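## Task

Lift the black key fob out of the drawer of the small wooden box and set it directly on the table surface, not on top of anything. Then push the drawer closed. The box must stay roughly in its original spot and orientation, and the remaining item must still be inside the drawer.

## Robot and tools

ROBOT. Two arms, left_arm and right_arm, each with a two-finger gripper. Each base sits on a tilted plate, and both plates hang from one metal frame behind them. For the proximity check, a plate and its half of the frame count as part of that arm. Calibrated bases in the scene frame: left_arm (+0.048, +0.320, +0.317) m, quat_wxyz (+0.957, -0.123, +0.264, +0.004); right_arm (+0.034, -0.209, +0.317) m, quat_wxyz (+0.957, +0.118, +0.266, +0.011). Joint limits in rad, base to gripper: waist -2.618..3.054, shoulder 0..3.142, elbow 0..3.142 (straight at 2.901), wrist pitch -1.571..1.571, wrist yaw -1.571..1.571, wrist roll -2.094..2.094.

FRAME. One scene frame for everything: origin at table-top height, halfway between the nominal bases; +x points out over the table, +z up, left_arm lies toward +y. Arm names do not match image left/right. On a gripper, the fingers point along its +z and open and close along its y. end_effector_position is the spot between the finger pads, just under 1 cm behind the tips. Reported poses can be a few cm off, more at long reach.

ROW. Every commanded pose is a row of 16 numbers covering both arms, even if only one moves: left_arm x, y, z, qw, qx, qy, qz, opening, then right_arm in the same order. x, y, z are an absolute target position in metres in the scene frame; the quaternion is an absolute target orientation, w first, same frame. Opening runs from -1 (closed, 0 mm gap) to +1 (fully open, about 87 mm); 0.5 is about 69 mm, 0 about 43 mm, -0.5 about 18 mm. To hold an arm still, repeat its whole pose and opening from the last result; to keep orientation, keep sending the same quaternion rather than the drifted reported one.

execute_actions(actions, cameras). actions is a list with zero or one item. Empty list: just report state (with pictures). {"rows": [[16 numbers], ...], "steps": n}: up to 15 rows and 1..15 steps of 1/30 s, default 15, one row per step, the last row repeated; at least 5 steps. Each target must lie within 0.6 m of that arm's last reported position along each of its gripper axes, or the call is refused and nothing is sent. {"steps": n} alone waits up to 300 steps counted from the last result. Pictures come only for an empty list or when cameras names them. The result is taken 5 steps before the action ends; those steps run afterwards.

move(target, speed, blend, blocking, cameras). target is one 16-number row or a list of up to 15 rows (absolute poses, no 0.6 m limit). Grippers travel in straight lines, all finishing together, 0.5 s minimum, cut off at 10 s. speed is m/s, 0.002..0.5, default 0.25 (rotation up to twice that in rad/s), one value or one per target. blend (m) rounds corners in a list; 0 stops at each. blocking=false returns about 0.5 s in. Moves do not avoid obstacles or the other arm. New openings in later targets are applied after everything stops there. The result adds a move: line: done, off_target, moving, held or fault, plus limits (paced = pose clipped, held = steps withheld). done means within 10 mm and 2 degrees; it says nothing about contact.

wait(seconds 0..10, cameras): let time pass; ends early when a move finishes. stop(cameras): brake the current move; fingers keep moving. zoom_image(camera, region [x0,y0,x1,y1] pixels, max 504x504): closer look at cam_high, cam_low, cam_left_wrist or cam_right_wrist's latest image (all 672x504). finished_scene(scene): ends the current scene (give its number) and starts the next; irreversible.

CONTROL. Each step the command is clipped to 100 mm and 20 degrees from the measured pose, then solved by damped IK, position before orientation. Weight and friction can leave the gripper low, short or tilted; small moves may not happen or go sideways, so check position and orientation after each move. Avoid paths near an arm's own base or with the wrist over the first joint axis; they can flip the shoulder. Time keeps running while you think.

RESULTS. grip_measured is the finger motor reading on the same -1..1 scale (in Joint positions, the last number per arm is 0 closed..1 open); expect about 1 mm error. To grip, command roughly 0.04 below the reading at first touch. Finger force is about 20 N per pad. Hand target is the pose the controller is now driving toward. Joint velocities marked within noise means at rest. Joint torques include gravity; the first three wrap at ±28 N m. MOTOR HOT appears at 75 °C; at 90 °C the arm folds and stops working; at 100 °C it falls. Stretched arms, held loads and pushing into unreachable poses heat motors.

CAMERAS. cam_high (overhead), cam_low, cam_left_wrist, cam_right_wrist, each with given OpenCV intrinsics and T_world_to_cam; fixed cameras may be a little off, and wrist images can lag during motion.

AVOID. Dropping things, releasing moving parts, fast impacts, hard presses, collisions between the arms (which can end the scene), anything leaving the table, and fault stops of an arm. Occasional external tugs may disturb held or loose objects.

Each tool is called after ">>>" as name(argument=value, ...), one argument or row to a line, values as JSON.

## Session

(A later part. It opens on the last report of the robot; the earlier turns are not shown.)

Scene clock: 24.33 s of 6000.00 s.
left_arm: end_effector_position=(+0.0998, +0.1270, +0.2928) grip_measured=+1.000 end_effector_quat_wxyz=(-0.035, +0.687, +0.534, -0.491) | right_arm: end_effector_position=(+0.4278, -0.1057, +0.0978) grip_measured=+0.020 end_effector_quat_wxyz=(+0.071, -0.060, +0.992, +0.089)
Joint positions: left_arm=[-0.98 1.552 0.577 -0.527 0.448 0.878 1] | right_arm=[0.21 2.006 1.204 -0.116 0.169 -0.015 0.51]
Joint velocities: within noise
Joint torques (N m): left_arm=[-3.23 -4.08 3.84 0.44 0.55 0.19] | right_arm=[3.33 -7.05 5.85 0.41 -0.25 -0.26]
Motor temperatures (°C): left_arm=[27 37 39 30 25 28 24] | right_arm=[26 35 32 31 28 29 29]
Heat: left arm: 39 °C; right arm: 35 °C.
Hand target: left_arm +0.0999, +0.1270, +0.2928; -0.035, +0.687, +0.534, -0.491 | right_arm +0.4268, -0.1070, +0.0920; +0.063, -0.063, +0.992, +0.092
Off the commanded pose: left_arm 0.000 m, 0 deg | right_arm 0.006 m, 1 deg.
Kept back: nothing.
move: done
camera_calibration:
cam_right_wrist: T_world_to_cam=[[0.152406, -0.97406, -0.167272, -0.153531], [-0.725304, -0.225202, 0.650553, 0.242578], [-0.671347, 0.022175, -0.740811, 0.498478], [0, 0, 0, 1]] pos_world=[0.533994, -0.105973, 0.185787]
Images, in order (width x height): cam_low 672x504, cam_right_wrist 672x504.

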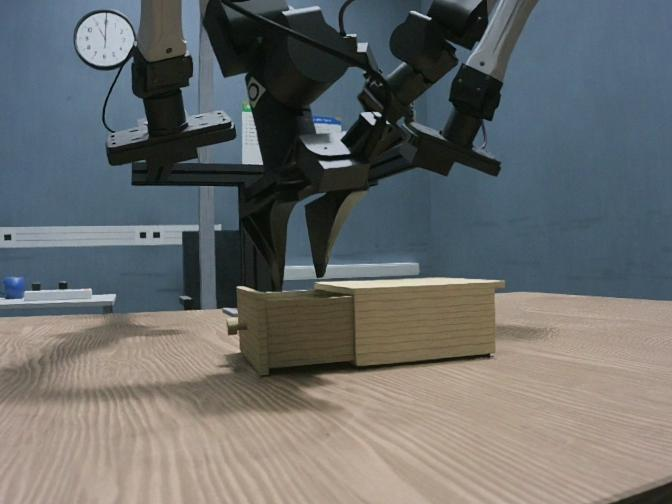

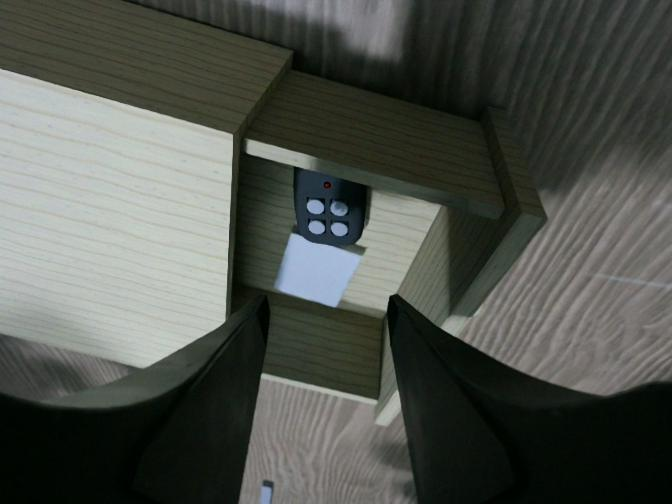

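>>> move(
  target=[
    [0.0998,0.1270,0.2928,-0.035,0.687,0.534,-0.491,1, 0.427,-0.107,0.092,0.0633,-0.0633,0.9918,0.0916,-1],
    [0.0998,0.1270,0.2928,-0.035,0.687,0.534,-0.491,1, 0.441,-0.092,0.05,0.0633,-0.0633,0.9918,0.0916,-1],
  ],
  speed=0.06,
  cameras=["cam_right_wrist","cam_low"],
)

Scene clock: 27.97 s of 6000.00 s.
left_arm: end_effector_position=(+0.0998, +0.1270, +0.2928) grip_measured=+1.000 end_effector_quat_wxyz=(-0.035, +0.687, +0.534, -0.491) | right_arm: end_effector_position=(+0.4363, -0.0895, +0.0571) grip_measured=-0.973 end_effector_quat_wxyz=(+0.059, -0.065, +0.992, +0.090)
Joint positions: left_arm=[-0.98 1.552 0.577 -0.527 0.448 0.878 1] | right_arm=[0.21 2.182 1.347 -0.109 0.166 -0.019 0.013]
Joint velocities: within noise
Joint torques (N m): left_arm=[-3.21 -4.1 3.81 0.43 0.54 0.19] | right_arm=[3.4 -7.64 5.53 0.58 -0.21 -0.29]
Motor temperatures (°C): left_arm=[27 37 39 30 25 28 24] | right_arm=[26 35 32 31 28 29 29]
Heat: left arm: 39 °C; right arm: 35 °C.
Hand target: left_arm +0.0999, +0.1270, +0.2928; -0.035, +0.687, +0.534, -0.491 | right_arm +0.4409, -0.0921, +0.0502; +0.063, -0.063, +0.992, +0.091
Off the commanded pose: left_arm 0.000 m, 0 deg | right_arm 0.009 m, 1 deg.
Kept back: nothing.
move: done
camera_calibration:
cam_right_wrist: T_world_to_cam=[[0.160753, -0.972242, -0.170011, -0.149217], [-0.706961, -0.233622, 0.667553, 0.269136], [-0.688741, 0.0128795, -0.724893, 0.47949], [0, 0, 0, 1]] pos_world=[0.5445, -0.0883748, 0.142548]
Images, in order (width x height): cam_low 672x504, cam_right_wrist 672x504.

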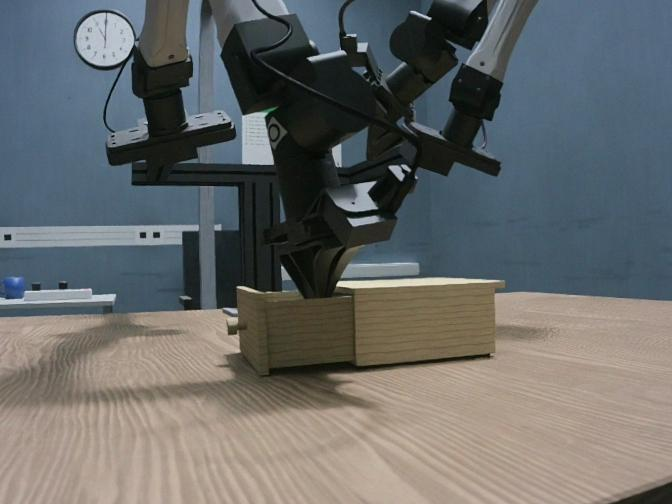

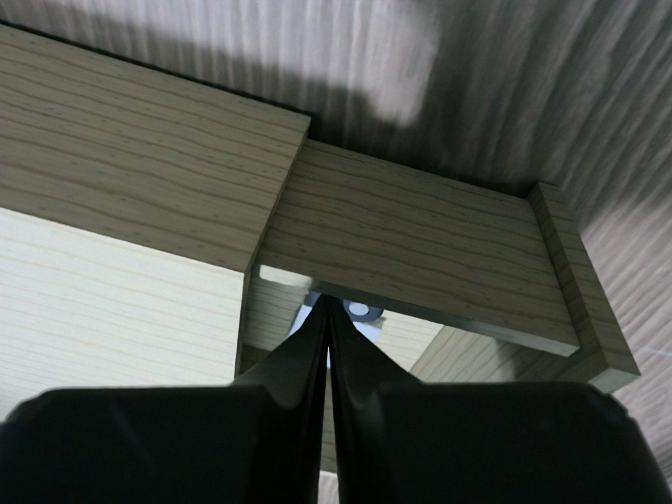

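>>> move(
  target=[
    [0.0998,0.1270,0.2928,-0.035,0.687,0.534,-0.491,1, 0.441,-0.093,0.024,0.0633,-0.0633,0.9918,0.0916,-1],
    [0.0998,0.1270,0.2928,-0.035,0.687,0.534,-0.491,1, 0.441,-0.128,0.024,0.0633,-0.0633,0.9918,0.0916,-1],
  ],
  speed=0.05,
  cameras=["cam_right_wrist","cam_low"],
)

>>> move(
  target=[0.0998,0.1270,0.2928,-0.035,0.687,0.534,-0.491,1, 0.395,-0.112,0.15,0.165,0,0.986,0,-1],
  speed=0.12,
  cameras=["cam_right_wrist","cam_low"],
)

Scene clock: 29.80 s of 6000.00 s.
left_arm: end_effector_position=(+0.0998, +0.1270, +0.2928) grip_measured=+1.000 end_effector_quat_wxyz=(-0.035, +0.687, +0.534, -0.491) | right_arm: end_effector_position=(+0.4333, -0.0944, +0.0394) grip_measured=-0.973 end_effector_quat_wxyz=(+0.048, -0.075, +0.986, +0.141)
Joint positions: left_arm=[-0.98 1.552 0.577 -0.527 0.448 0.878 1] | right_arm=[0.145 2.231 1.376 -0.105 0.025 -0.081 0.013]
Joint velocities: within noise
Joint torques (N m): left_arm=[-3.19 -4.04 3.78 0.43 0.55 0.19] | right_arm=[0.02 -8.75 2.45 0.87 0.53 -0.44]
Motor temperatures (°C): left_arm=[27 37 39 30 25 28 24] | right_arm=[26 35 32 31 28 29 29]
Heat: left arm: 39 °C; right arm: 35 °C.
Hand target: left_arm +0.0999, +0.1270, +0.2928; -0.035, +0.687, +0.534, -0.491 | right_arm +0.4395, -0.1280, +0.0261; +0.061, -0.063, +0.992, +0.092
Off the commanded pose: left_arm 0.000 m, 0 deg | right_arm 0.038 m, 6 deg.
Kept back: nothing.
move: off_target (right_arm)
camera_calibration:
cam_right_wrist: T_world_to_cam=[[0.181169, -0.945767, -0.269633, -0.158912], [-0.682669, -0.318295, 0.657762, 0.259564], [-0.707913, 0.0649037, -0.703311, 0.477034], [0, 0, 0, 1]] pos_world=[0.543685, -0.0986368, 0.121924]
Images, in order (width x height): cam_low 672x504, cam_right_wrist 672x504.

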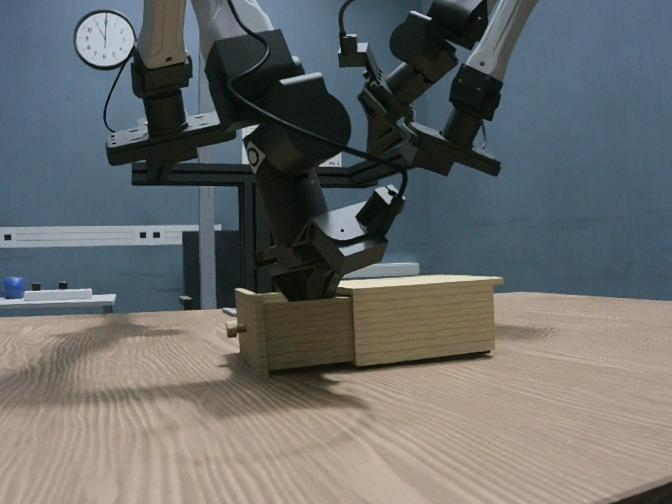

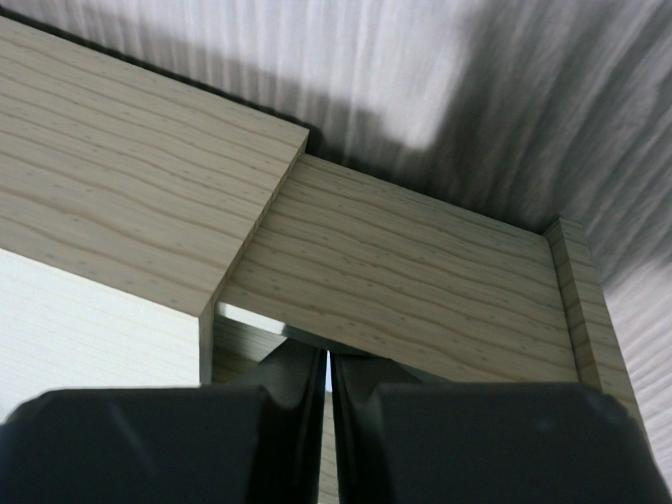

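Scene clock: 31.60 s of 6000.00 s.
left_arm: end_effector_position=(+0.0998, +0.1270, +0.2928) grip_measured=+1.000 end_effector_quat_wxyz=(-0.035, +0.687, +0.534, -0.491) | right_arm: end_effector_position=(+0.3854, -0.1126, +0.1391) grip_measured=-0.973 end_effector_quat_wxyz=(+0.144, -0.011, +0.989, -0.001)
Joint positions: left_arm=[-0.98 1.552 0.577 -0.527 0.448 0.878 1] | right_arm=[0.351 1.784 0.843 0.125 0.465 0.127 0.013]
Joint velocities: within noise
Joint torques (N m): left_arm=[-3.23 -4.08 3.79 0.43 0.54 0.18] | right_arm=[4.88 -9.78 2.92 0.83 0.17 -0.08]
Motor temperatures (°C): left_arm=[27 37 39 30 25 28 24] | right_arm=[26 35 32 31 28 29 29]
Heat: left arm: 39 °C; right arm: 35 °C.
Hand target: left_arm +0.0999, +0.1270, +0.2928; -0.035, +0.687, +0.534, -0.491 | right_arm +0.3949, -0.1120, +0.1497; +0.165, +0.000, +0.986, +0.000
Off the commanded pose: left_arm 0.000 m, 0 deg | right_arm 0.015 m, 3 deg.
Kept back: nothing.
move: off_target (right_arm)
camera_calibration:
cam_right_wrist: T_world_to_cam=[[0.0424775, -0.999042, 0.0105068, -0.132078], [-0.830707, -0.0294736, 0.555929, 0.259216], [-0.555086, -0.0323425, -0.831164, 0.462326], [0, 0, 0, 1]] pos_world=[0.477574, -0.109359, 0.241551]
Images, in order (width x height): cam_low 672x504, cam_right_wrist 672x504.

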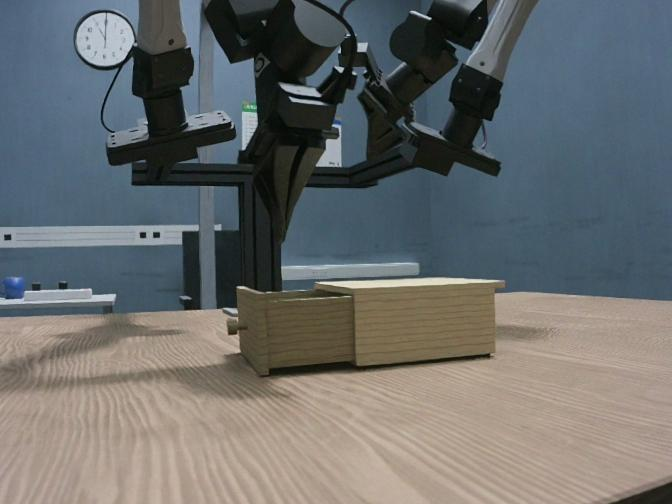

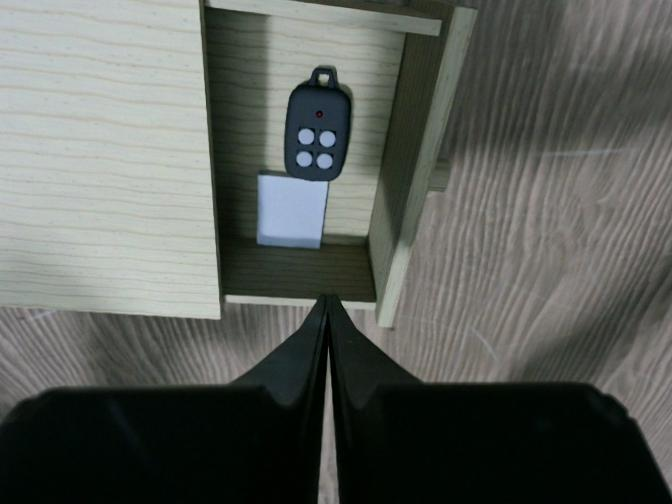

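>>> move(
  target=[0.0998,0.1270,0.2928,-0.035,0.687,0.534,-0.491,1, 0.419,-0.108,0.075,0.0698,0.0174,0.9975,-0.0012,-0.02],
  speed=0.1,
  cameras=["cam_right_wrist","cam_low"],
)

Scene clock: 33.73 s of 6000.00 s.
left_arm: end_effector_position=(+0.0998, +0.1270, +0.2928) grip_measured=+1.000 end_effector_quat_wxyz=(-0.035, +0.687, +0.534, -0.491) | right_arm: end_effector_position=(+0.4208, -0.1069, +0.0812) grip_measured=-0.020 end_effector_quat_wxyz=(+0.079, +0.012, +0.997, -0.002)
Joint positions: left_arm=[-0.98 1.552 0.577 -0.527 0.448 0.878 1] | right_arm=[0.266 2.073 1.197 -0.053 0.398 0.161 0.49]
Joint velocities: within noise
Joint torques (N m): left_arm=[-3.21 -4.07 3.78 0.43 0.55 0.18] | right_arm=[3.55 -7.01 5.42 0.41 -0.1 -0.04]
Motor temperatures (°C): left_arm=[27 37 39 30 25 28 24] | right_arm=[26 36 32 31 28 29 29]
Heat: left arm: 39 °C; right arm: 36 °C.
Hand target: left_arm +0.0999, +0.1270, +0.2928; -0.035, +0.687, +0.534, -0.491 | right_arm +0.4189, -0.1080, +0.0752; +0.070, +0.017, +0.997, -0.001
Off the commanded pose: left_arm 0.000 m, 0 deg | right_arm 0.007 m, 1 deg.
Kept back: nothing.
move: done
camera_calibration:
cam_right_wrist: T_world_to_cam=[[-0.00334633, -0.999986, 0.00401718, -0.10754], [-0.75173, 0.00516474, 0.659451, 0.283021], [-0.659462, -0.0008131, -0.751737, 0.474865], [0, 0, 0, 1]] pos_world=[0.525551, -0.108614, 0.170767]
Images, in order (width x height): cam_low 672x504, cam_right_wrist 672x504.

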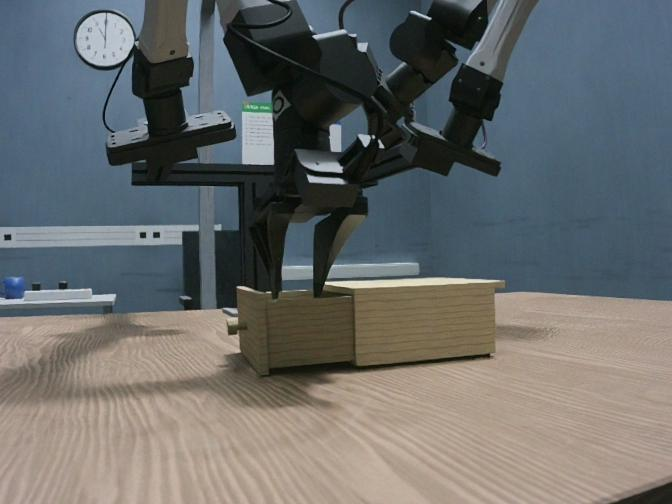

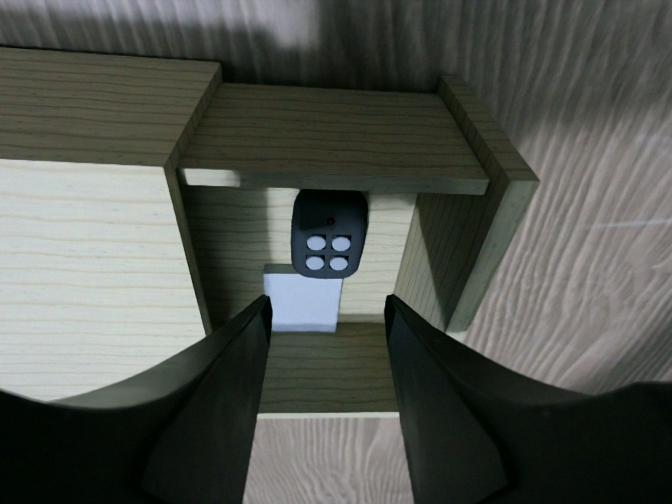

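>>> move(
  target=[0.0998,0.1270,0.2928,-0.035,0.687,0.534,-0.491,1, 0.420,-0.108,0.023,0.0698,0.0174,0.9975,-0.0012,-0.02],
  speed=0.06,
  cameras=["cam_right_wrist","cam_low"],
)

Scene clock: 35.20 s of 6000.00 s.
left_arm: end_effector_position=(+0.0998, +0.1270, +0.2928) grip_measured=+1.000 end_effector_quat_wxyz=(-0.035, +0.687, +0.534, -0.491) | right_arm: end_effector_position=(+0.4151, -0.1079, +0.0313) grip_measured=-0.020 end_effector_quat_wxyz=(+0.064, +0.017, +0.998, -0.006)
Joint positions: left_arm=[-0.98 1.552 0.577 -0.527 0.448 0.878 1] | right_arm=[0.222 2.239 1.277 0.012 0.375 0.146 0.49]
Joint velocities: within noise
Joint torques (N m): left_arm=[-3.22 -4.11 3.81 0.43 0.54 0.19] | right_arm=[3.69 -6.94 4.9 0.64 -0.1 -0.28]
Motor temperatures (°C): left_arm=[27 37 39 30 25 28 24] | right_arm=[26 36 32 31 28 29 29]
Heat: left arm: 39 °C; right arm: 36 °C.
Hand target: left_arm +0.0999, +0.1270, +0.2928; -0.035, +0.687, +0.534, -0.491 | right_arm +0.4199, -0.1082, +0.0234; +0.070, +0.017, +0.997, -0.001
Off the commanded pose: left_arm 0.000 m, 0 deg | right_arm 0.010 m, 1 deg.
Kept back: nothing.
move: done
camera_calibration:
cam_right_wrist: T_world_to_cam=[[-0.0142354, -0.999851, 0.00977441, -0.104101], [-0.730575, 0.0170748, 0.682619, 0.303398], [-0.682685, 0.00257642, -0.730709, 0.442965], [0, 0, 0, 1]] pos_world=[0.522578, -0.110407, 0.117591]
Images, in order (width x height): cam_low 672x504, cam_right_wrist 672x504.

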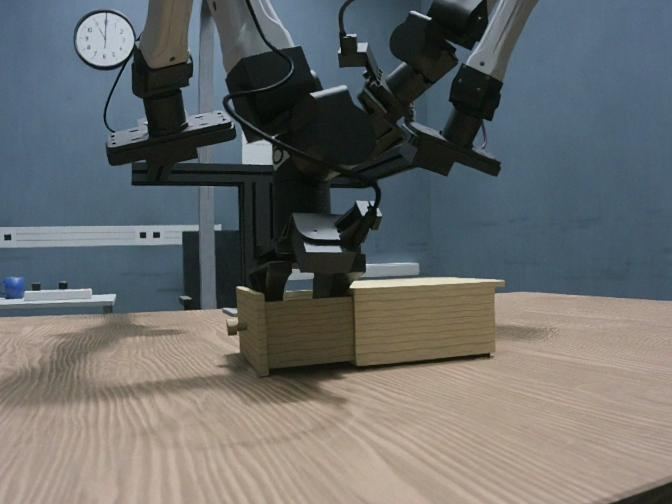

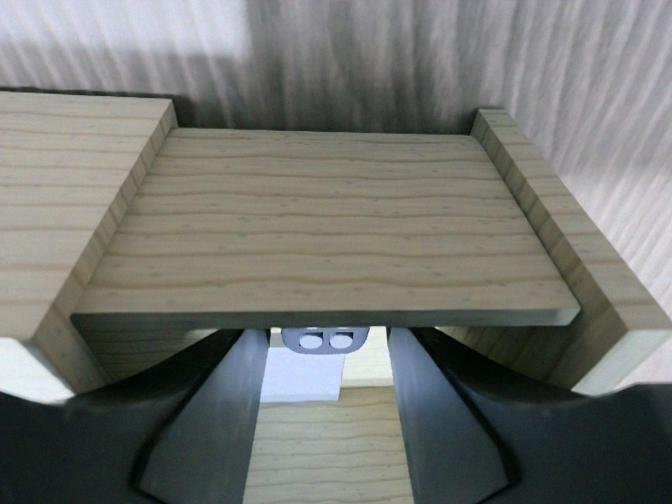

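>>> execute_actions(
  actions=[
    {"rows":[[0.0998,0.1270,0.2928,-0.035,0.687,0.534,-0.491,1,0.420,-0.108,0.023,0.0698,0.0174,0.9975,-0.0012,-0.05],[0.0998,0.1270,0.2928,-0.035,0.687,0.534,-0.491,1,0.420,-0.108,0.023,0.0698,0.0174,0.9975,-0.0012,-0.08],[0.0998,0.1270,0.2928,-0.035,0.687,0.534,-0.491,1,0.420,-0.108,0.023,0.0698,0.0174,0.9975,-0.0012,-0.11],[0.0998,0.1270,0.2928,-0.035,0.687,0.534,-0.491,1,0.420,-0.108,0.023,0.0698,0.0174,0.9975,-0.0012,-0.14],[0.0998,0.1270,0.2928,-0.035,0.687,0.534,-0.491,1,0.420,-0.108,0.023,0.0698,0.0174,0.9975,-0.0012,-0.17],[0.0998,0.1270,0.2928,-0.035,0.687,0.534,-0.491,1,0.420,-0.108,0.023,0.0698,0.0174,0.9975,-0.0012,-0.20],[0.0998,0.1270,0.2928,-0.035,0.687,0.534,-0.491,1,0.420,-0.108,0.023,0.0698,0.0174,0.9975,-0.0012,-0.23],[0.0998,0.1270,0.2928,-0.035,0.687,0.534,-0.491,1,0.420,-0.108,0.023,0.0698,0.0174,0.9975,-0.0012,-0.26],[0.0998,0.1270,0.2928,-0.035,0.687,0.534,-0.491,1,0.420,-0.108,0.023,0.0698,0.0174,0.9975,-0.0012,-0.28],[0.0998,0.1270,0.2928,-0.035,0.687,0.534,-0.491,1,0.420,-0.108,0.023,0.0698,0.0174,0.9975,-0.0012,-0.30]],"steps":15},
  ],
)

>>> execute_actions(
  actions=[
    {"steps":10},
  ],
  cameras=["cam_right_wrist"],
)

Scene clock: 35.87 s of 6000.00 s.
left_arm: end_effector_position=(+0.0998, +0.1270, +0.2928) grip_measured=+1.000 end_effector_quat_wxyz=(-0.035, +0.687, +0.534, -0.491) | right_arm: end_effector_position=(+0.4167, -0.1072, +0.0305) grip_measured=-0.172 end_effector_quat_wxyz=(+0.066, +0.016, +0.998, -0.004)
Joint positions: left_arm=[-0.98 1.552 0.577 -0.527 0.448 0.878 1] | right_arm=[0.222 2.242 1.281 0.018 0.373 0.142 0.414]
Joint velocities: within noise
Joint torques (N m): left_arm=[-3.21 -4.1 3.84 0.43 0.54 0.19] | right_arm=[3.67 -7.21 4.55 0.6 -0.09 -0.25]
Motor temperatures (°C): left_arm=[27 37 39 30 25 28 24] | right_arm=[26 36 32 31 28 29 29]
Heat: left arm: 39 °C; right arm: 36 °C.
Steps of this call (1-10: nothing new was sent; 11-20: this action's first 10). Readings (end_effector_position of left_arm | right_arm):
11: (+0.0998, +0.1270, +0.2928) | (+0.4151, -0.1079, +0.0313)
12: (+0.0998, +0.1270, +0.2928) | (+0.4156, -0.1076, +0.0311)
14: (+0.0998, +0.1270, +0.2928) | (+0.4165, -0.1071, +0.0306)
18: (+0.0998, +0.1270, +0.2928) | (+0.4167, -0.1072, +0.0305)
20: the state above

Scene clock: 36.20 s of 6000.00 s.
left_arm: end_effector_position=(+0.0998, +0.1270, +0.2928) grip_measured=+1.000 end_effector_quat_wxyz=(-0.035, +0.687, +0.534, -0.491) | right_arm: end_effector_position=(+0.4167, -0.1072, +0.0305) grip_measured=-0.172 end_effector_quat_wxyz=(+0.066, +0.016, +0.998, -0.004)
Joint positions: left_arm=[-0.98 1.552 0.577 -0.527 0.448 0.878 1] | right_arm=[0.222 2.242 1.281 0.018 0.373 0.142 0.414]
Joint velocities: within noise
Joint torques (N m): left_arm=[-3.22 -4.07 3.78 0.43 0.53 0.2] | right_arm=[3.67 -7.12 4.57 0.6 -0.08 -0.25]
Motor temperatures (°C): left_arm=[27 37 39 30 25 28 24] | right_arm=[26 36 32 31 28 29 29]
Heat: left arm: 39 °C; right arm: 36 °C.
Hand target: left_arm +0.0999, +0.1270, +0.2928; -0.035, +0.687, +0.534, -0.491 | right_arm +0.4197, -0.1081, +0.0232; +0.070, +0.017, +0.997, -0.001
Off the commanded pose: left_arm 0.000 m, 0 deg | right_arm 0.008 m, 1 deg.
Steps of this call (1-5: your previous action's last 5; 6-10: nothing new was sent). Readings (end_effector_position of left_arm | right_arm):
1: (+0.0998, +0.1270, +0.2928) | (+0.4167, -0.1072, +0.0305)
2: (+0.0998, +0.1270, +0.2928) | (+0.4167, -0.1072, +0.0305)
4: (+0.0998, +0.1270, +0.2928) | (+0.4167, -0.1072, +0.0305)
8: (+0.0998, +0.1270, +0.2928) | (+0.4167, -0.1072, +0.0305)
10: the state above
camera_calibration:
cam_right_wrist: T_world_to_cam=[[-0.011761, -0.999905, 0.00714707, -0.104232], [-0.734027, 0.0134869, 0.678986, 0.306304], [-0.679018, 0.0027394, -0.734116, 0.44207], [0, 0, 0, 1]] pos_world=[0.523783, -0.109565, 0.117299]
Images, in order (width x height): cam_right_wrist 672x504.

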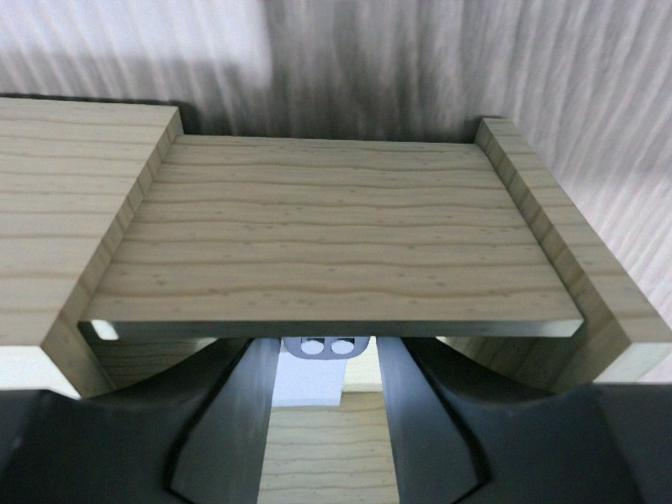

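>>> move(
  target=[0.0998,0.1270,0.2928,-0.035,0.687,0.534,-0.491,1, 0.420,-0.110,0.14,0.0698,0.0174,0.9975,-0.0012,-0.28],
  speed=0.08,
)

Scene clock: 38.40 s of 6000.00 s.
left_arm: end_effector_position=(+0.0998, +0.1270, +0.2928) grip_measured=+1.000 end_effector_quat_wxyz=(-0.035, +0.687, +0.534, -0.491) | right_arm: end_effector_position=(+0.4139, -0.1103, +0.1258) grip_measured=-0.172 end_effector_quat_wxyz=(+0.057, +0.013, +0.998, -0.002)
Joint positions: left_arm=[-0.98 1.552 0.577 -0.527 0.448 0.878 1] | right_arm=[0.299 1.939 1.184 -0.232 0.409 0.211 0.414]
Joint velocities: within noise
Joint torques (N m): left_arm=[-3.19 -4.08 3.78 0.44 0.54 0.19] | right_arm=[5.74 -11.74 3.58 0.29 0.14 -0.03]
Motor temperatures (°C): left_arm=[27 37 39 30 25 28 24] | right_arm=[26 36 32 31 28 29 29]
Heat: left arm: 39 °C; right arm: 36 °C.
Hand target: left_arm +0.0999, +0.1270, +0.2928; -0.035, +0.687, +0.534, -0.491 | right_arm +0.4199, -0.1099, +0.1395; +0.070, +0.017, +0.997, -0.001
Off the commanded pose: left_arm 0.000 m, 0 deg | right_arm 0.015 m, 2 deg.
Kept back: nothing.
move: off_target (right_arm)
camera_calibration:
cam_right_wrist: T_world_to_cam=[[-0.00547682, -0.999979, 0.00340592, -0.11021], [-0.721815, 0.00631048, 0.692057, 0.232063], [-0.692064, 0.00133183, -0.721835, 0.51387], [0, 0, 0, 1]] pos_world=[0.522534, -0.112356, 0.210704]

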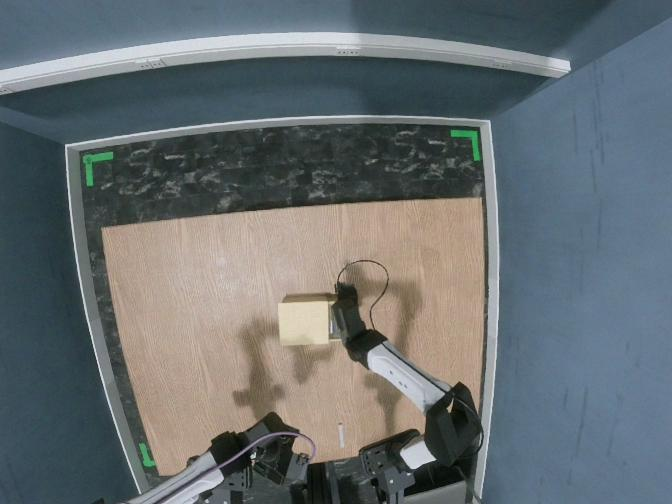

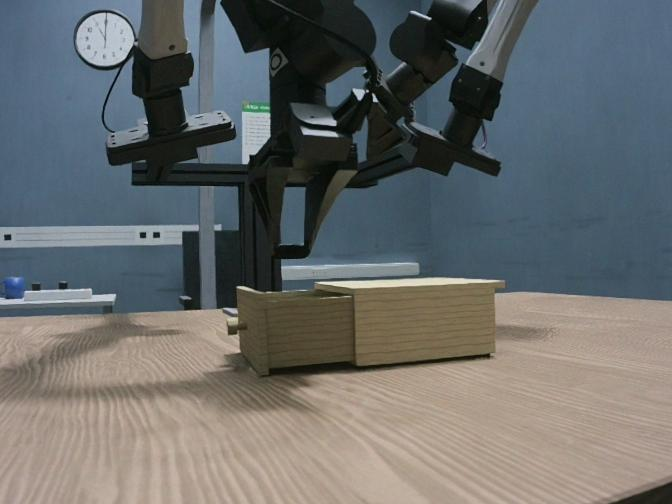

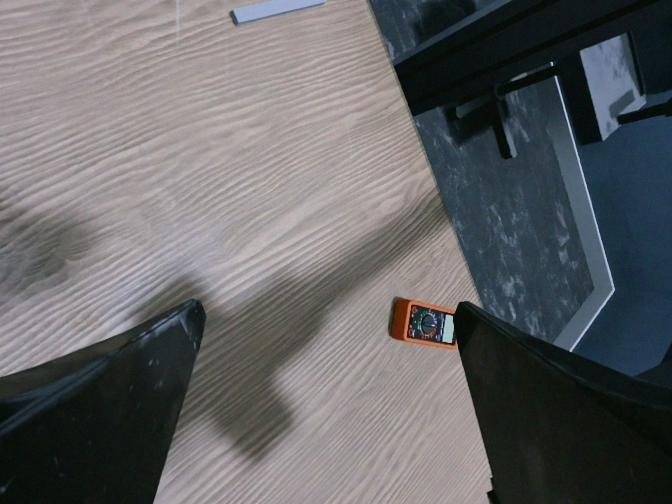

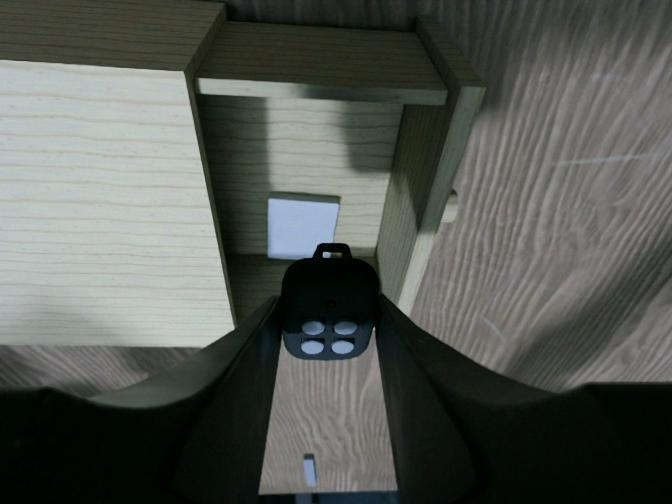

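>>> move(
  target=[
    [0.0998,0.1270,0.2928,-0.035,0.687,0.534,-0.491,1, 0.405,-0.265,0.13,0.0698,0.0174,0.9975,-0.0012,-0.28],
    [0.0998,0.1270,0.2928,-0.035,0.687,0.534,-0.491,1, 0.405,-0.265,0.04,0.0698,0.0174,0.9975,-0.0012,-0.28],
  ],
  speed=0.12,
  blend=[0.03,0],
  cameras=["cam_right_wrist","cam_low"],
)

Scene clock: 41.37 s of 6000.00 s.
left_arm: end_effector_position=(+0.0998, +0.1270, +0.2928) grip_measured=+1.000 end_effector_quat_wxyz=(-0.035, +0.687, +0.534, -0.491) | right_arm: end_effector_position=(+0.4015, -0.2626, +0.0453) grip_measured=-0.172 end_effector_quat_wxyz=(+0.065, +0.018, +0.998, -0.003)
Joint positions: left_arm=[-0.98 1.552 0.577 -0.527 0.448 0.878 1] | right_arm=[-0.151 2.026 1.093 0.065 0.138 -0.156 0.414]
Joint velocities: within noise
Joint torques (N m): left_arm=[-3.18 -4.1 3.82 0.43 0.55 0.18] | right_arm=[1.06 -7.17 4.15 0.6 -0.12 -0.25]
Motor temperatures (°C): left_arm=[27 37 39 30 25 28 24] | right_arm=[26 37 32 31 28 29 29]
Heat: left arm: 39 °C; right arm: 37 °C.
Hand target: left_arm +0.0999, +0.1270, +0.2928; -0.035, +0.687, +0.534, -0.491 | right_arm +0.4049, -0.2651, +0.0402; +0.070, +0.017, +0.997, -0.001
Off the commanded pose: left_arm 0.000 m, 0 deg | right_arm 0.007 m, 1 deg.
Kept back: nothing.
move: done
camera_calibration:
cam_right_wrist: T_world_to_cam=[[-0.0159017, -0.999865, 0.00419282, -0.258176], [-0.732176, 0.0144999, 0.680961, 0.286633], [-0.680929, 0.00775853, -0.732308, 0.445081], [0, 0, 0, 1]] pos_world=[0.508829, -0.265751, 0.131834]
Images, in order (width x height): cam_low 672x504, cam_right_wrist 672x504.

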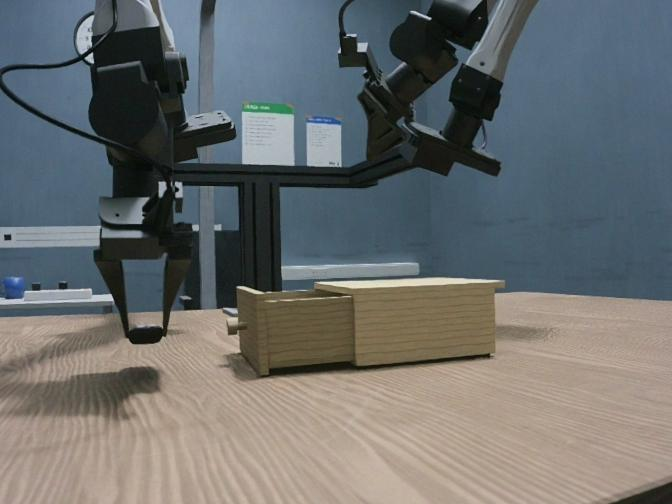

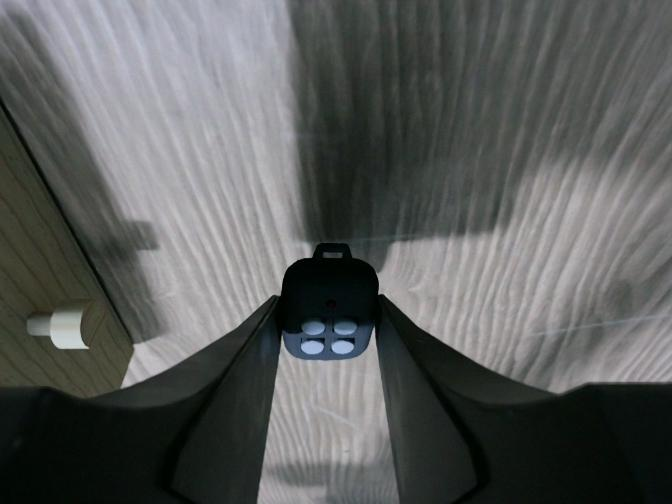

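>>> move(
  target=[0.0998,0.1270,0.2928,-0.035,0.687,0.534,-0.491,1, 0.405,-0.265,0.012,0.0698,0.0174,0.9975,-0.0012,-0.28],
  speed=0.05,
  cameras=["cam_right_wrist","cam_low"],
)

Scene clock: 44.57 s of 6000.00 s.
left_arm: end_effector_position=(+0.0998, +0.1270, +0.2928) grip_measured=+1.000 end_effector_quat_wxyz=(-0.035, +0.687, +0.534, -0.491) | right_arm: end_effector_position=(+0.4026, -0.2624, +0.0178) grip_measured=-0.172 end_effector_quat_wxyz=(+0.065, +0.018, +0.998, -0.003)
Joint positions: left_arm=[-0.98 1.552 0.577 -0.527 0.448 0.878 1] | right_arm=[-0.161 2.128 1.145 0.117 0.131 -0.164 0.414]
Joint velocities: within noise
Joint torques (N m): left_arm=[-3.23 -4.12 3.82 0.44 0.54 0.2] | right_arm=[1.13 -7.21 3.86 0.59 -0.13 -0.24]
Motor temperatures (°C): left_arm=[27 37 39 30 25 28 24] | right_arm=[26 37 32 31 28 29 29]
Heat: left arm: 39 °C; right arm: 37 °C.
Hand target: left_arm +0.0999, +0.1270, +0.2928; -0.035, +0.687, +0.534, -0.491 | right_arm +0.4048, -0.2651, +0.0121; +0.070, +0.018, +0.997, -0.001
Off the commanded pose: left_arm 0.000 m, 0 deg | right_arm 0.007 m, 1 deg.
Kept back: nothing.
move: done
camera_calibration:
cam_right_wrist: T_world_to_cam=[[-0.0156646, -0.999869, 0.00400423, -0.25793], [-0.733074, 0.014208, 0.68, 0.306462], [-0.679968, 0.00771652, -0.733201, 0.425259], [0, 0, 0, 1]] pos_world=[0.509782, -0.265532, 0.104439]
Images, in order (width x height): cam_low 672x504, cam_right_wrist 672x504.

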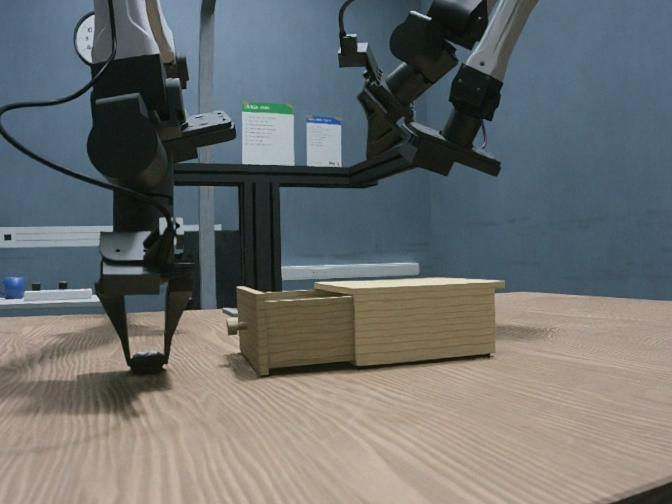

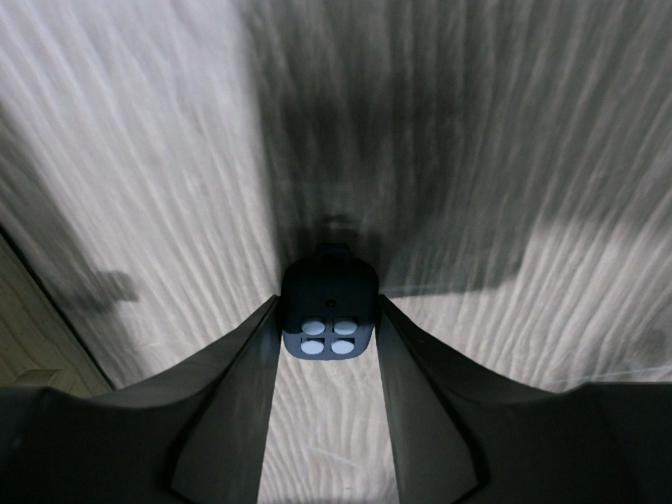

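>>> move(
  target=[0.0998,0.1270,0.2928,-0.035,0.687,0.534,-0.491,1, 0.405,-0.265,0.004,0.0698,0.0174,0.9975,-0.0012,-0.28],
  speed=0.03,
  cameras=["cam_right_wrist","cam_low"],
)

>>> zoom_image(
  camera="cam_low",
  region=[80, 290, 230, 400],
)

Scene clock: 45.50 s of 6000.00 s.
left_arm: end_effector_position=(+0.0998, +0.1270, +0.2928) grip_measured=+1.000 end_effector_quat_wxyz=(-0.035, +0.687, +0.534, -0.491) | right_arm: end_effector_position=(+0.4034, -0.2623, +0.0162) grip_measured=-0.172 end_effector_quat_wxyz=(+0.064, +0.017, +0.998, -0.002)
Joint positions: left_arm=[-0.98 1.552 0.577 -0.527 0.448 0.878 1] | right_arm=[-0.161 2.136 1.156 0.111 0.131 -0.165 0.414]
Joint velocities: within noise
Joint torques (N m): left_arm=[-3.21 -4.11 3.81 0.44 0.54 0.19] | right_arm=[1.01 -5.79 4.3 0.77 -0.15 -0.29]
Motor temperatures (°C): left_arm=[27 37 39 30 25 28 24] | right_arm=[26 37 32 31 28 29 29]
Heat: left arm: 39 °C; right arm: 37 °C.
Hand target: left_arm +0.0999, +0.1270, +0.2928; -0.035, +0.687, +0.534, -0.491 | right_arm +0.4046, -0.2651, +0.0046; +0.070, +0.017, +0.997, -0.001
Off the commanded pose: left_arm 0.000 m, 0 deg | right_arm 0.013 m, 1 deg.
Kept back: nothing.
move: off_target (right_arm)
camera_calibration:
cam_right_wrist: T_world_to_cam=[[-0.0143971, -0.999891, 0.00322866, -0.258279], [-0.731117, 0.0127297, 0.682133, 0.306918], [-0.6821, 0.00746019, -0.731221, 0.425368], [0, 0, 0, 1]] pos_world=[0.510818, -0.265331, 0.102513]
Images, in order (width x height): cam_low 672x504, cam_right_wrist 672x504.

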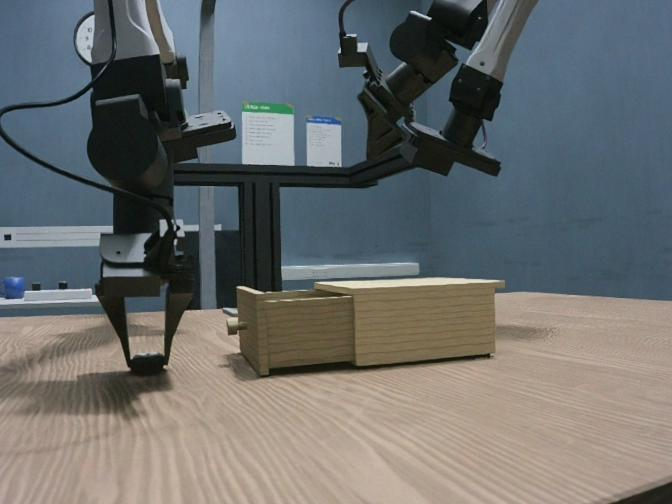

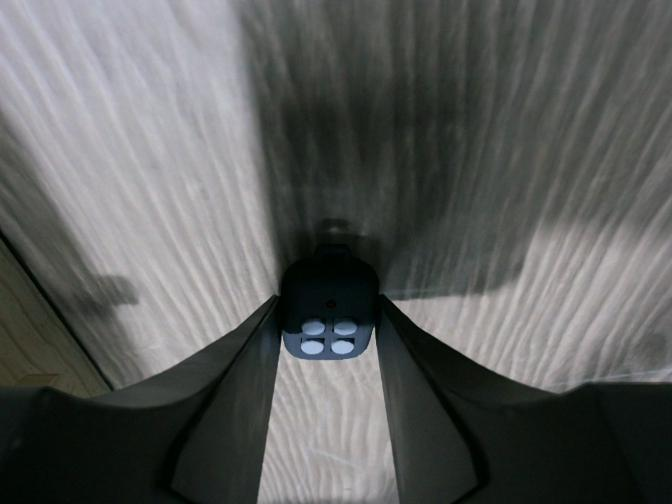

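Scaled by 3.360 from the camera's 672x504 image, which has a finer 960x720 frame.

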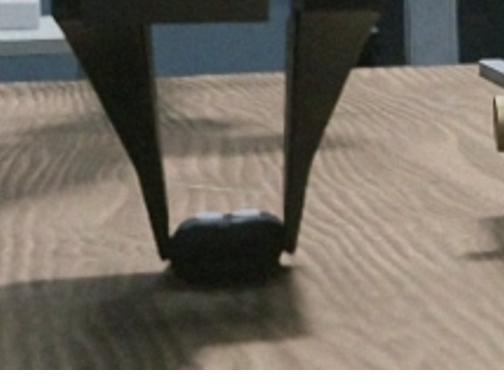

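>>> execute_actions(
  actions=[
    {"rows":[[0.0998,0.1270,0.2928,-0.035,0.687,0.534,-0.491,1,0.405,-0.265,0.008,0.0698,0.0174,0.9975,-0.0012,-0.17],[0.0998,0.1270,0.2928,-0.035,0.687,0.534,-0.491,1,0.405,-0.265,0.008,0.0698,0.0174,0.9975,-0.0012,-0.14],[0.0998,0.1270,0.2928,-0.035,0.687,0.534,-0.491,1,0.405,-0.265,0.008,0.0698,0.0174,0.9975,-0.0012,-0.11],[0.0998,0.1270,0.2928,-0.035,0.687,0.534,-0.491,1,0.405,-0.265,0.008,0.0698,0.0174,0.9975,-0.0012,-0.08],[0.0998,0.1270,0.2928,-0.035,0.687,0.534,-0.491,1,0.405,-0.265,0.008,0.0698,0.0174,0.9975,-0.0012,-0.04],[0.0998,0.1270,0.2928,-0.035,0.687,0.534,-0.491,1,0.405,-0.265,0.008,0.0698,0.0174,0.9975,-0.0012,0.0],[0.0998,0.1270,0.2928,-0.035,0.687,0.534,-0.491,1,0.405,-0.265,0.008,0.0698,0.0174,0.9975,-0.0012,0.05],[0.0998,0.1270,0.2928,-0.035,0.687,0.534,-0.491,1,0.405,-0.265,0.008,0.0698,0.0174,0.9975,-0.0012,0.1],[0.0998,0.1270,0.2928,-0.035,0.687,0.534,-0.491,1,0.405,-0.265,0.008,0.0698,0.0174,0.9975,-0.0012,0.15],[0.0998,0.1270,0.2928,-0.035,0.687,0.534,-0.491,1,0.405,-0.265,0.008,0.0698,0.0174,0.9975,-0.0012,0.2]],"steps":15},
  ],
)

>>> move(
  target=[0.0998,0.1270,0.2928,-0.035,0.687,0.534,-0.491,1, 0.400,-0.265,0.11,0.0698,0.0174,0.9975,-0.0012,0.2],
  speed=0.12,
  cameras=["cam_right_wrist","cam_low","cam_high"],
)

Scene clock: 46.40 s of 6000.00 s.
left_arm: end_effector_position=(+0.0998, +0.1270, +0.2928) grip_measured=+1.000 end_effector_quat_wxyz=(-0.035, +0.687, +0.534, -0.491) | right_arm: end_effector_position=(+0.4035, -0.2619, +0.0144) grip_measured=+0.170 end_effector_quat_wxyz=(+0.066, +0.017, +0.998, -0.002)
Joint positions: left_arm=[-0.98 1.552 0.577 -0.527 0.448 0.878 1] | right_arm=[-0.161 2.142 1.156 0.12 0.13 -0.165 0.585]
Joint velocities: left_arm=[within noise] | right_arm=[0.007 0.002 0.007 0.051 -0.022 -0.022 0.657]
Joint torques (N m): left_arm=[-3.26 -4.03 3.82 0.45 0.54 0.19] | right_arm=[1.06 -7.25 3.54 0.62 -0.12 -0.25]
Motor temperatures (°C): left_arm=[27 37 39 30 25 28 24] | right_arm=[26 37 32 31 28 29 29]
Heat: left arm: 39 °C; right arm: 37 °C.
Steps of this call (1-17: nothing new was sent; 18-27: this action's first 10). Readings (end_effector_position of left_arm | right_arm):
18: (+0.0998, +0.1270, +0.2928) | (+0.4032, -0.2623, +0.0162)
19: (+0.0998, +0.1270, +0.2928) | (+0.4032, -0.2623, +0.0162)
21: (+0.0998, +0.1270, +0.2928) | (+0.4032, -0.2620, +0.0152)
25: (+0.0998, +0.1270, +0.2928) | (+0.4031, -0.2618, +0.0144)
27: the state above

Scene clock: 48.03 s of 6000.00 s.
left_arm: end_effector_position=(+0.0998, +0.1270, +0.2928) grip_measured=+1.000 end_effector_quat_wxyz=(-0.035, +0.687, +0.534, -0.491) | right_arm: end_effector_position=(+0.3950, -0.2652, +0.0987) grip_measured=+0.200 end_effector_quat_wxyz=(+0.060, +0.015, +0.998, +0.002)
Joint positions: left_arm=[-0.98 1.552 0.577 -0.527 0.448 0.878 1] | right_arm=[-0.142 1.825 1.013 -0.068 0.136 -0.154 0.6]
Joint velocities: within noise
Joint torques (N m): left_arm=[-3.18 -4.08 3.81 0.44 0.54 0.18] | right_arm=[2.66 -11.25 2.84 0.32 0.06 -0.01]
Motor temperatures (°C): left_arm=[27 37 39 30 25 28 24] | right_arm=[26 37 31 31 28 29 29]
Heat: left arm: 39 °C; right arm: 37 °C.
Hand target: left_arm +0.0999, +0.1270, +0.2928; -0.035, +0.687, +0.534, -0.491 | right_arm +0.3999, -0.2650, +0.1095; +0.070, +0.017, +0.997, -0.001
Off your previous action's commanded pose at its last step (step 5 of this call): left_arm 0.000 m, 0 deg | right_arm 0.007 m, 0 deg.
Off the commanded pose: left_arm 0.000 m, 0 deg | right_arm 0.012 m, 1 deg.
Kept back: nothing.
move: off_target (right_arm)
camera_calibration:
cam_right_wrist: T_world_to_cam=[[-0.00852154, -0.999949, -0.00542204, -0.263017], [-0.726402, 0.00246381, 0.687266, 0.239487], [-0.687217, 0.00979515, -0.726386, 0.482194], [0, 0, 0, 1]] pos_world=[0.503094, -0.268317, 0.184241]
Images, in order (width x height): cam_high 672x504, cam_low 672x504, cam_right_wrist 672x504.

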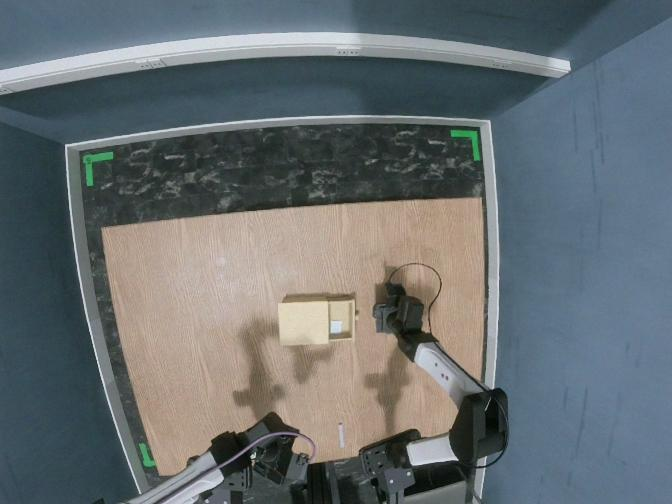

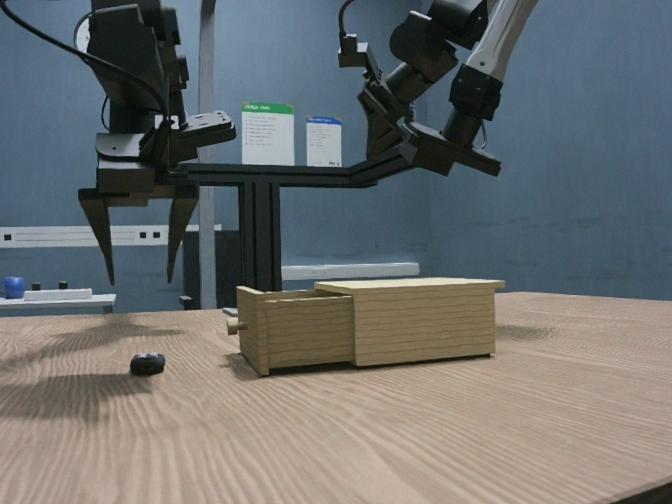

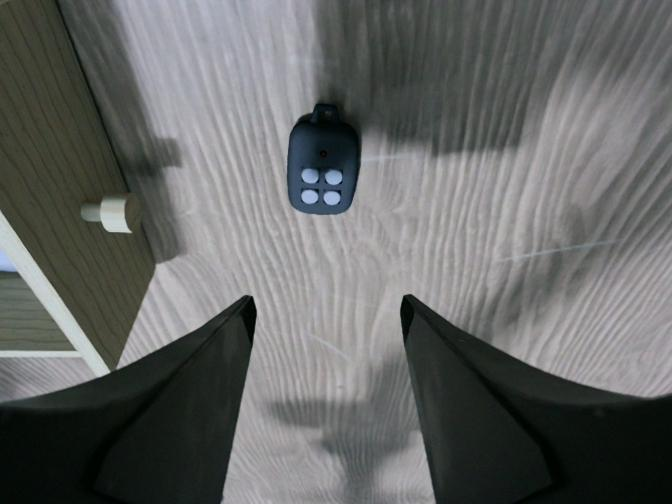

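>>> move(
  target=[
    [0.0998,0.1270,0.2928,-0.035,0.687,0.534,-0.491,1, 0.396,-0.215,0.10,0.1762,0.0523,0.9782,0.0968,-1],
    [0.0998,0.1270,0.2928,-0.035,0.687,0.534,-0.491,1, 0.396,-0.202,0.016,0.1762,0.0523,0.9782,0.0968,-1],
  ],
  speed=0.12,
  cameras=["cam_right_wrist","cam_low"],
)

Scene clock: 51.70 s of 6000.00 s.
left_arm: end_effector_position=(+0.0998, +0.1270, +0.2928) grip_measured=+1.000 end_effector_quat_wxyz=(-0.035, +0.687, +0.534, -0.491) | right_arm: end_effector_position=(+0.3937, -0.2070, +0.0191) grip_measured=-0.973 end_effector_quat_wxyz=(+0.172, +0.051, +0.980, +0.090)
Joint positions: left_arm=[-0.98 1.552 0.577 -0.527 0.448 0.878 1] | right_arm=[-0.125 2.125 0.881 0.566 -0.051 -0.066 0.013]
Joint velocities: within noise
Joint torques (N m): left_arm=[-3.23 -4.07 3.77 0.43 0.54 0.19] | right_arm=[2.66 -6.52 2.02 0.93 -0.27 -0.08]
Motor temperatures (°C): left_arm=[27 37 39 30 25 27 23] | right_arm=[26 38 31 31 28 29 29]
Heat: left arm: 39 °C; right arm: 38 °C.
Hand target: left_arm +0.0999, +0.1270, +0.2928; -0.035, +0.687, +0.534, -0.491 | right_arm +0.3958, -0.2020, +0.0161; +0.176, +0.052, +0.978, +0.097
Off the commanded pose: left_arm 0.000 m, 0 deg | right_arm 0.006 m, 1 deg.
Kept back: nothing.
move: done
camera_calibration:
cam_right_wrist: T_world_to_cam=[[-0.0497232, -0.980871, -0.188204, -0.181644], [-0.864075, -0.0522578, 0.500642, 0.339479], [-0.5009, 0.187516, -0.844948, 0.388594], [0, 0, 0, 1]] pos_world=[0.47895, -0.233296, 0.124198]
Images, in order (width x height): cam_low 672x504, cam_right_wrist 672x504.

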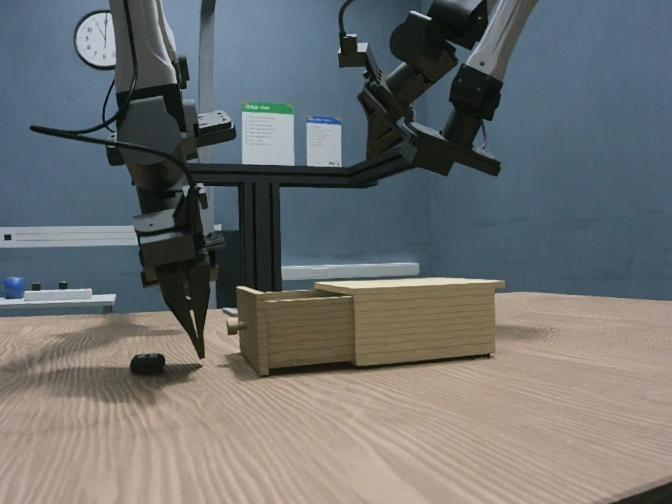

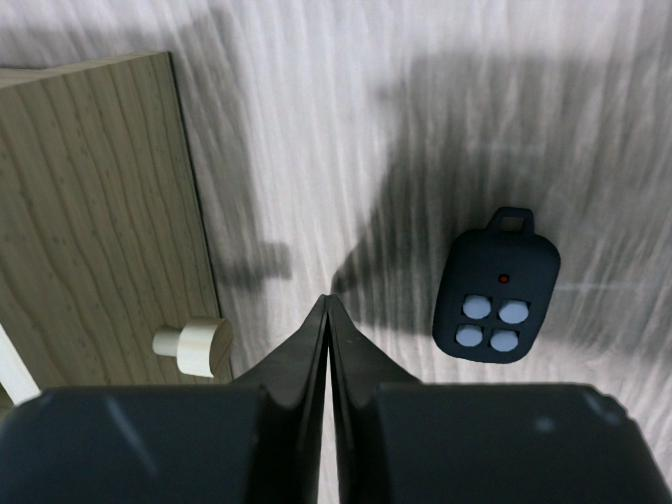

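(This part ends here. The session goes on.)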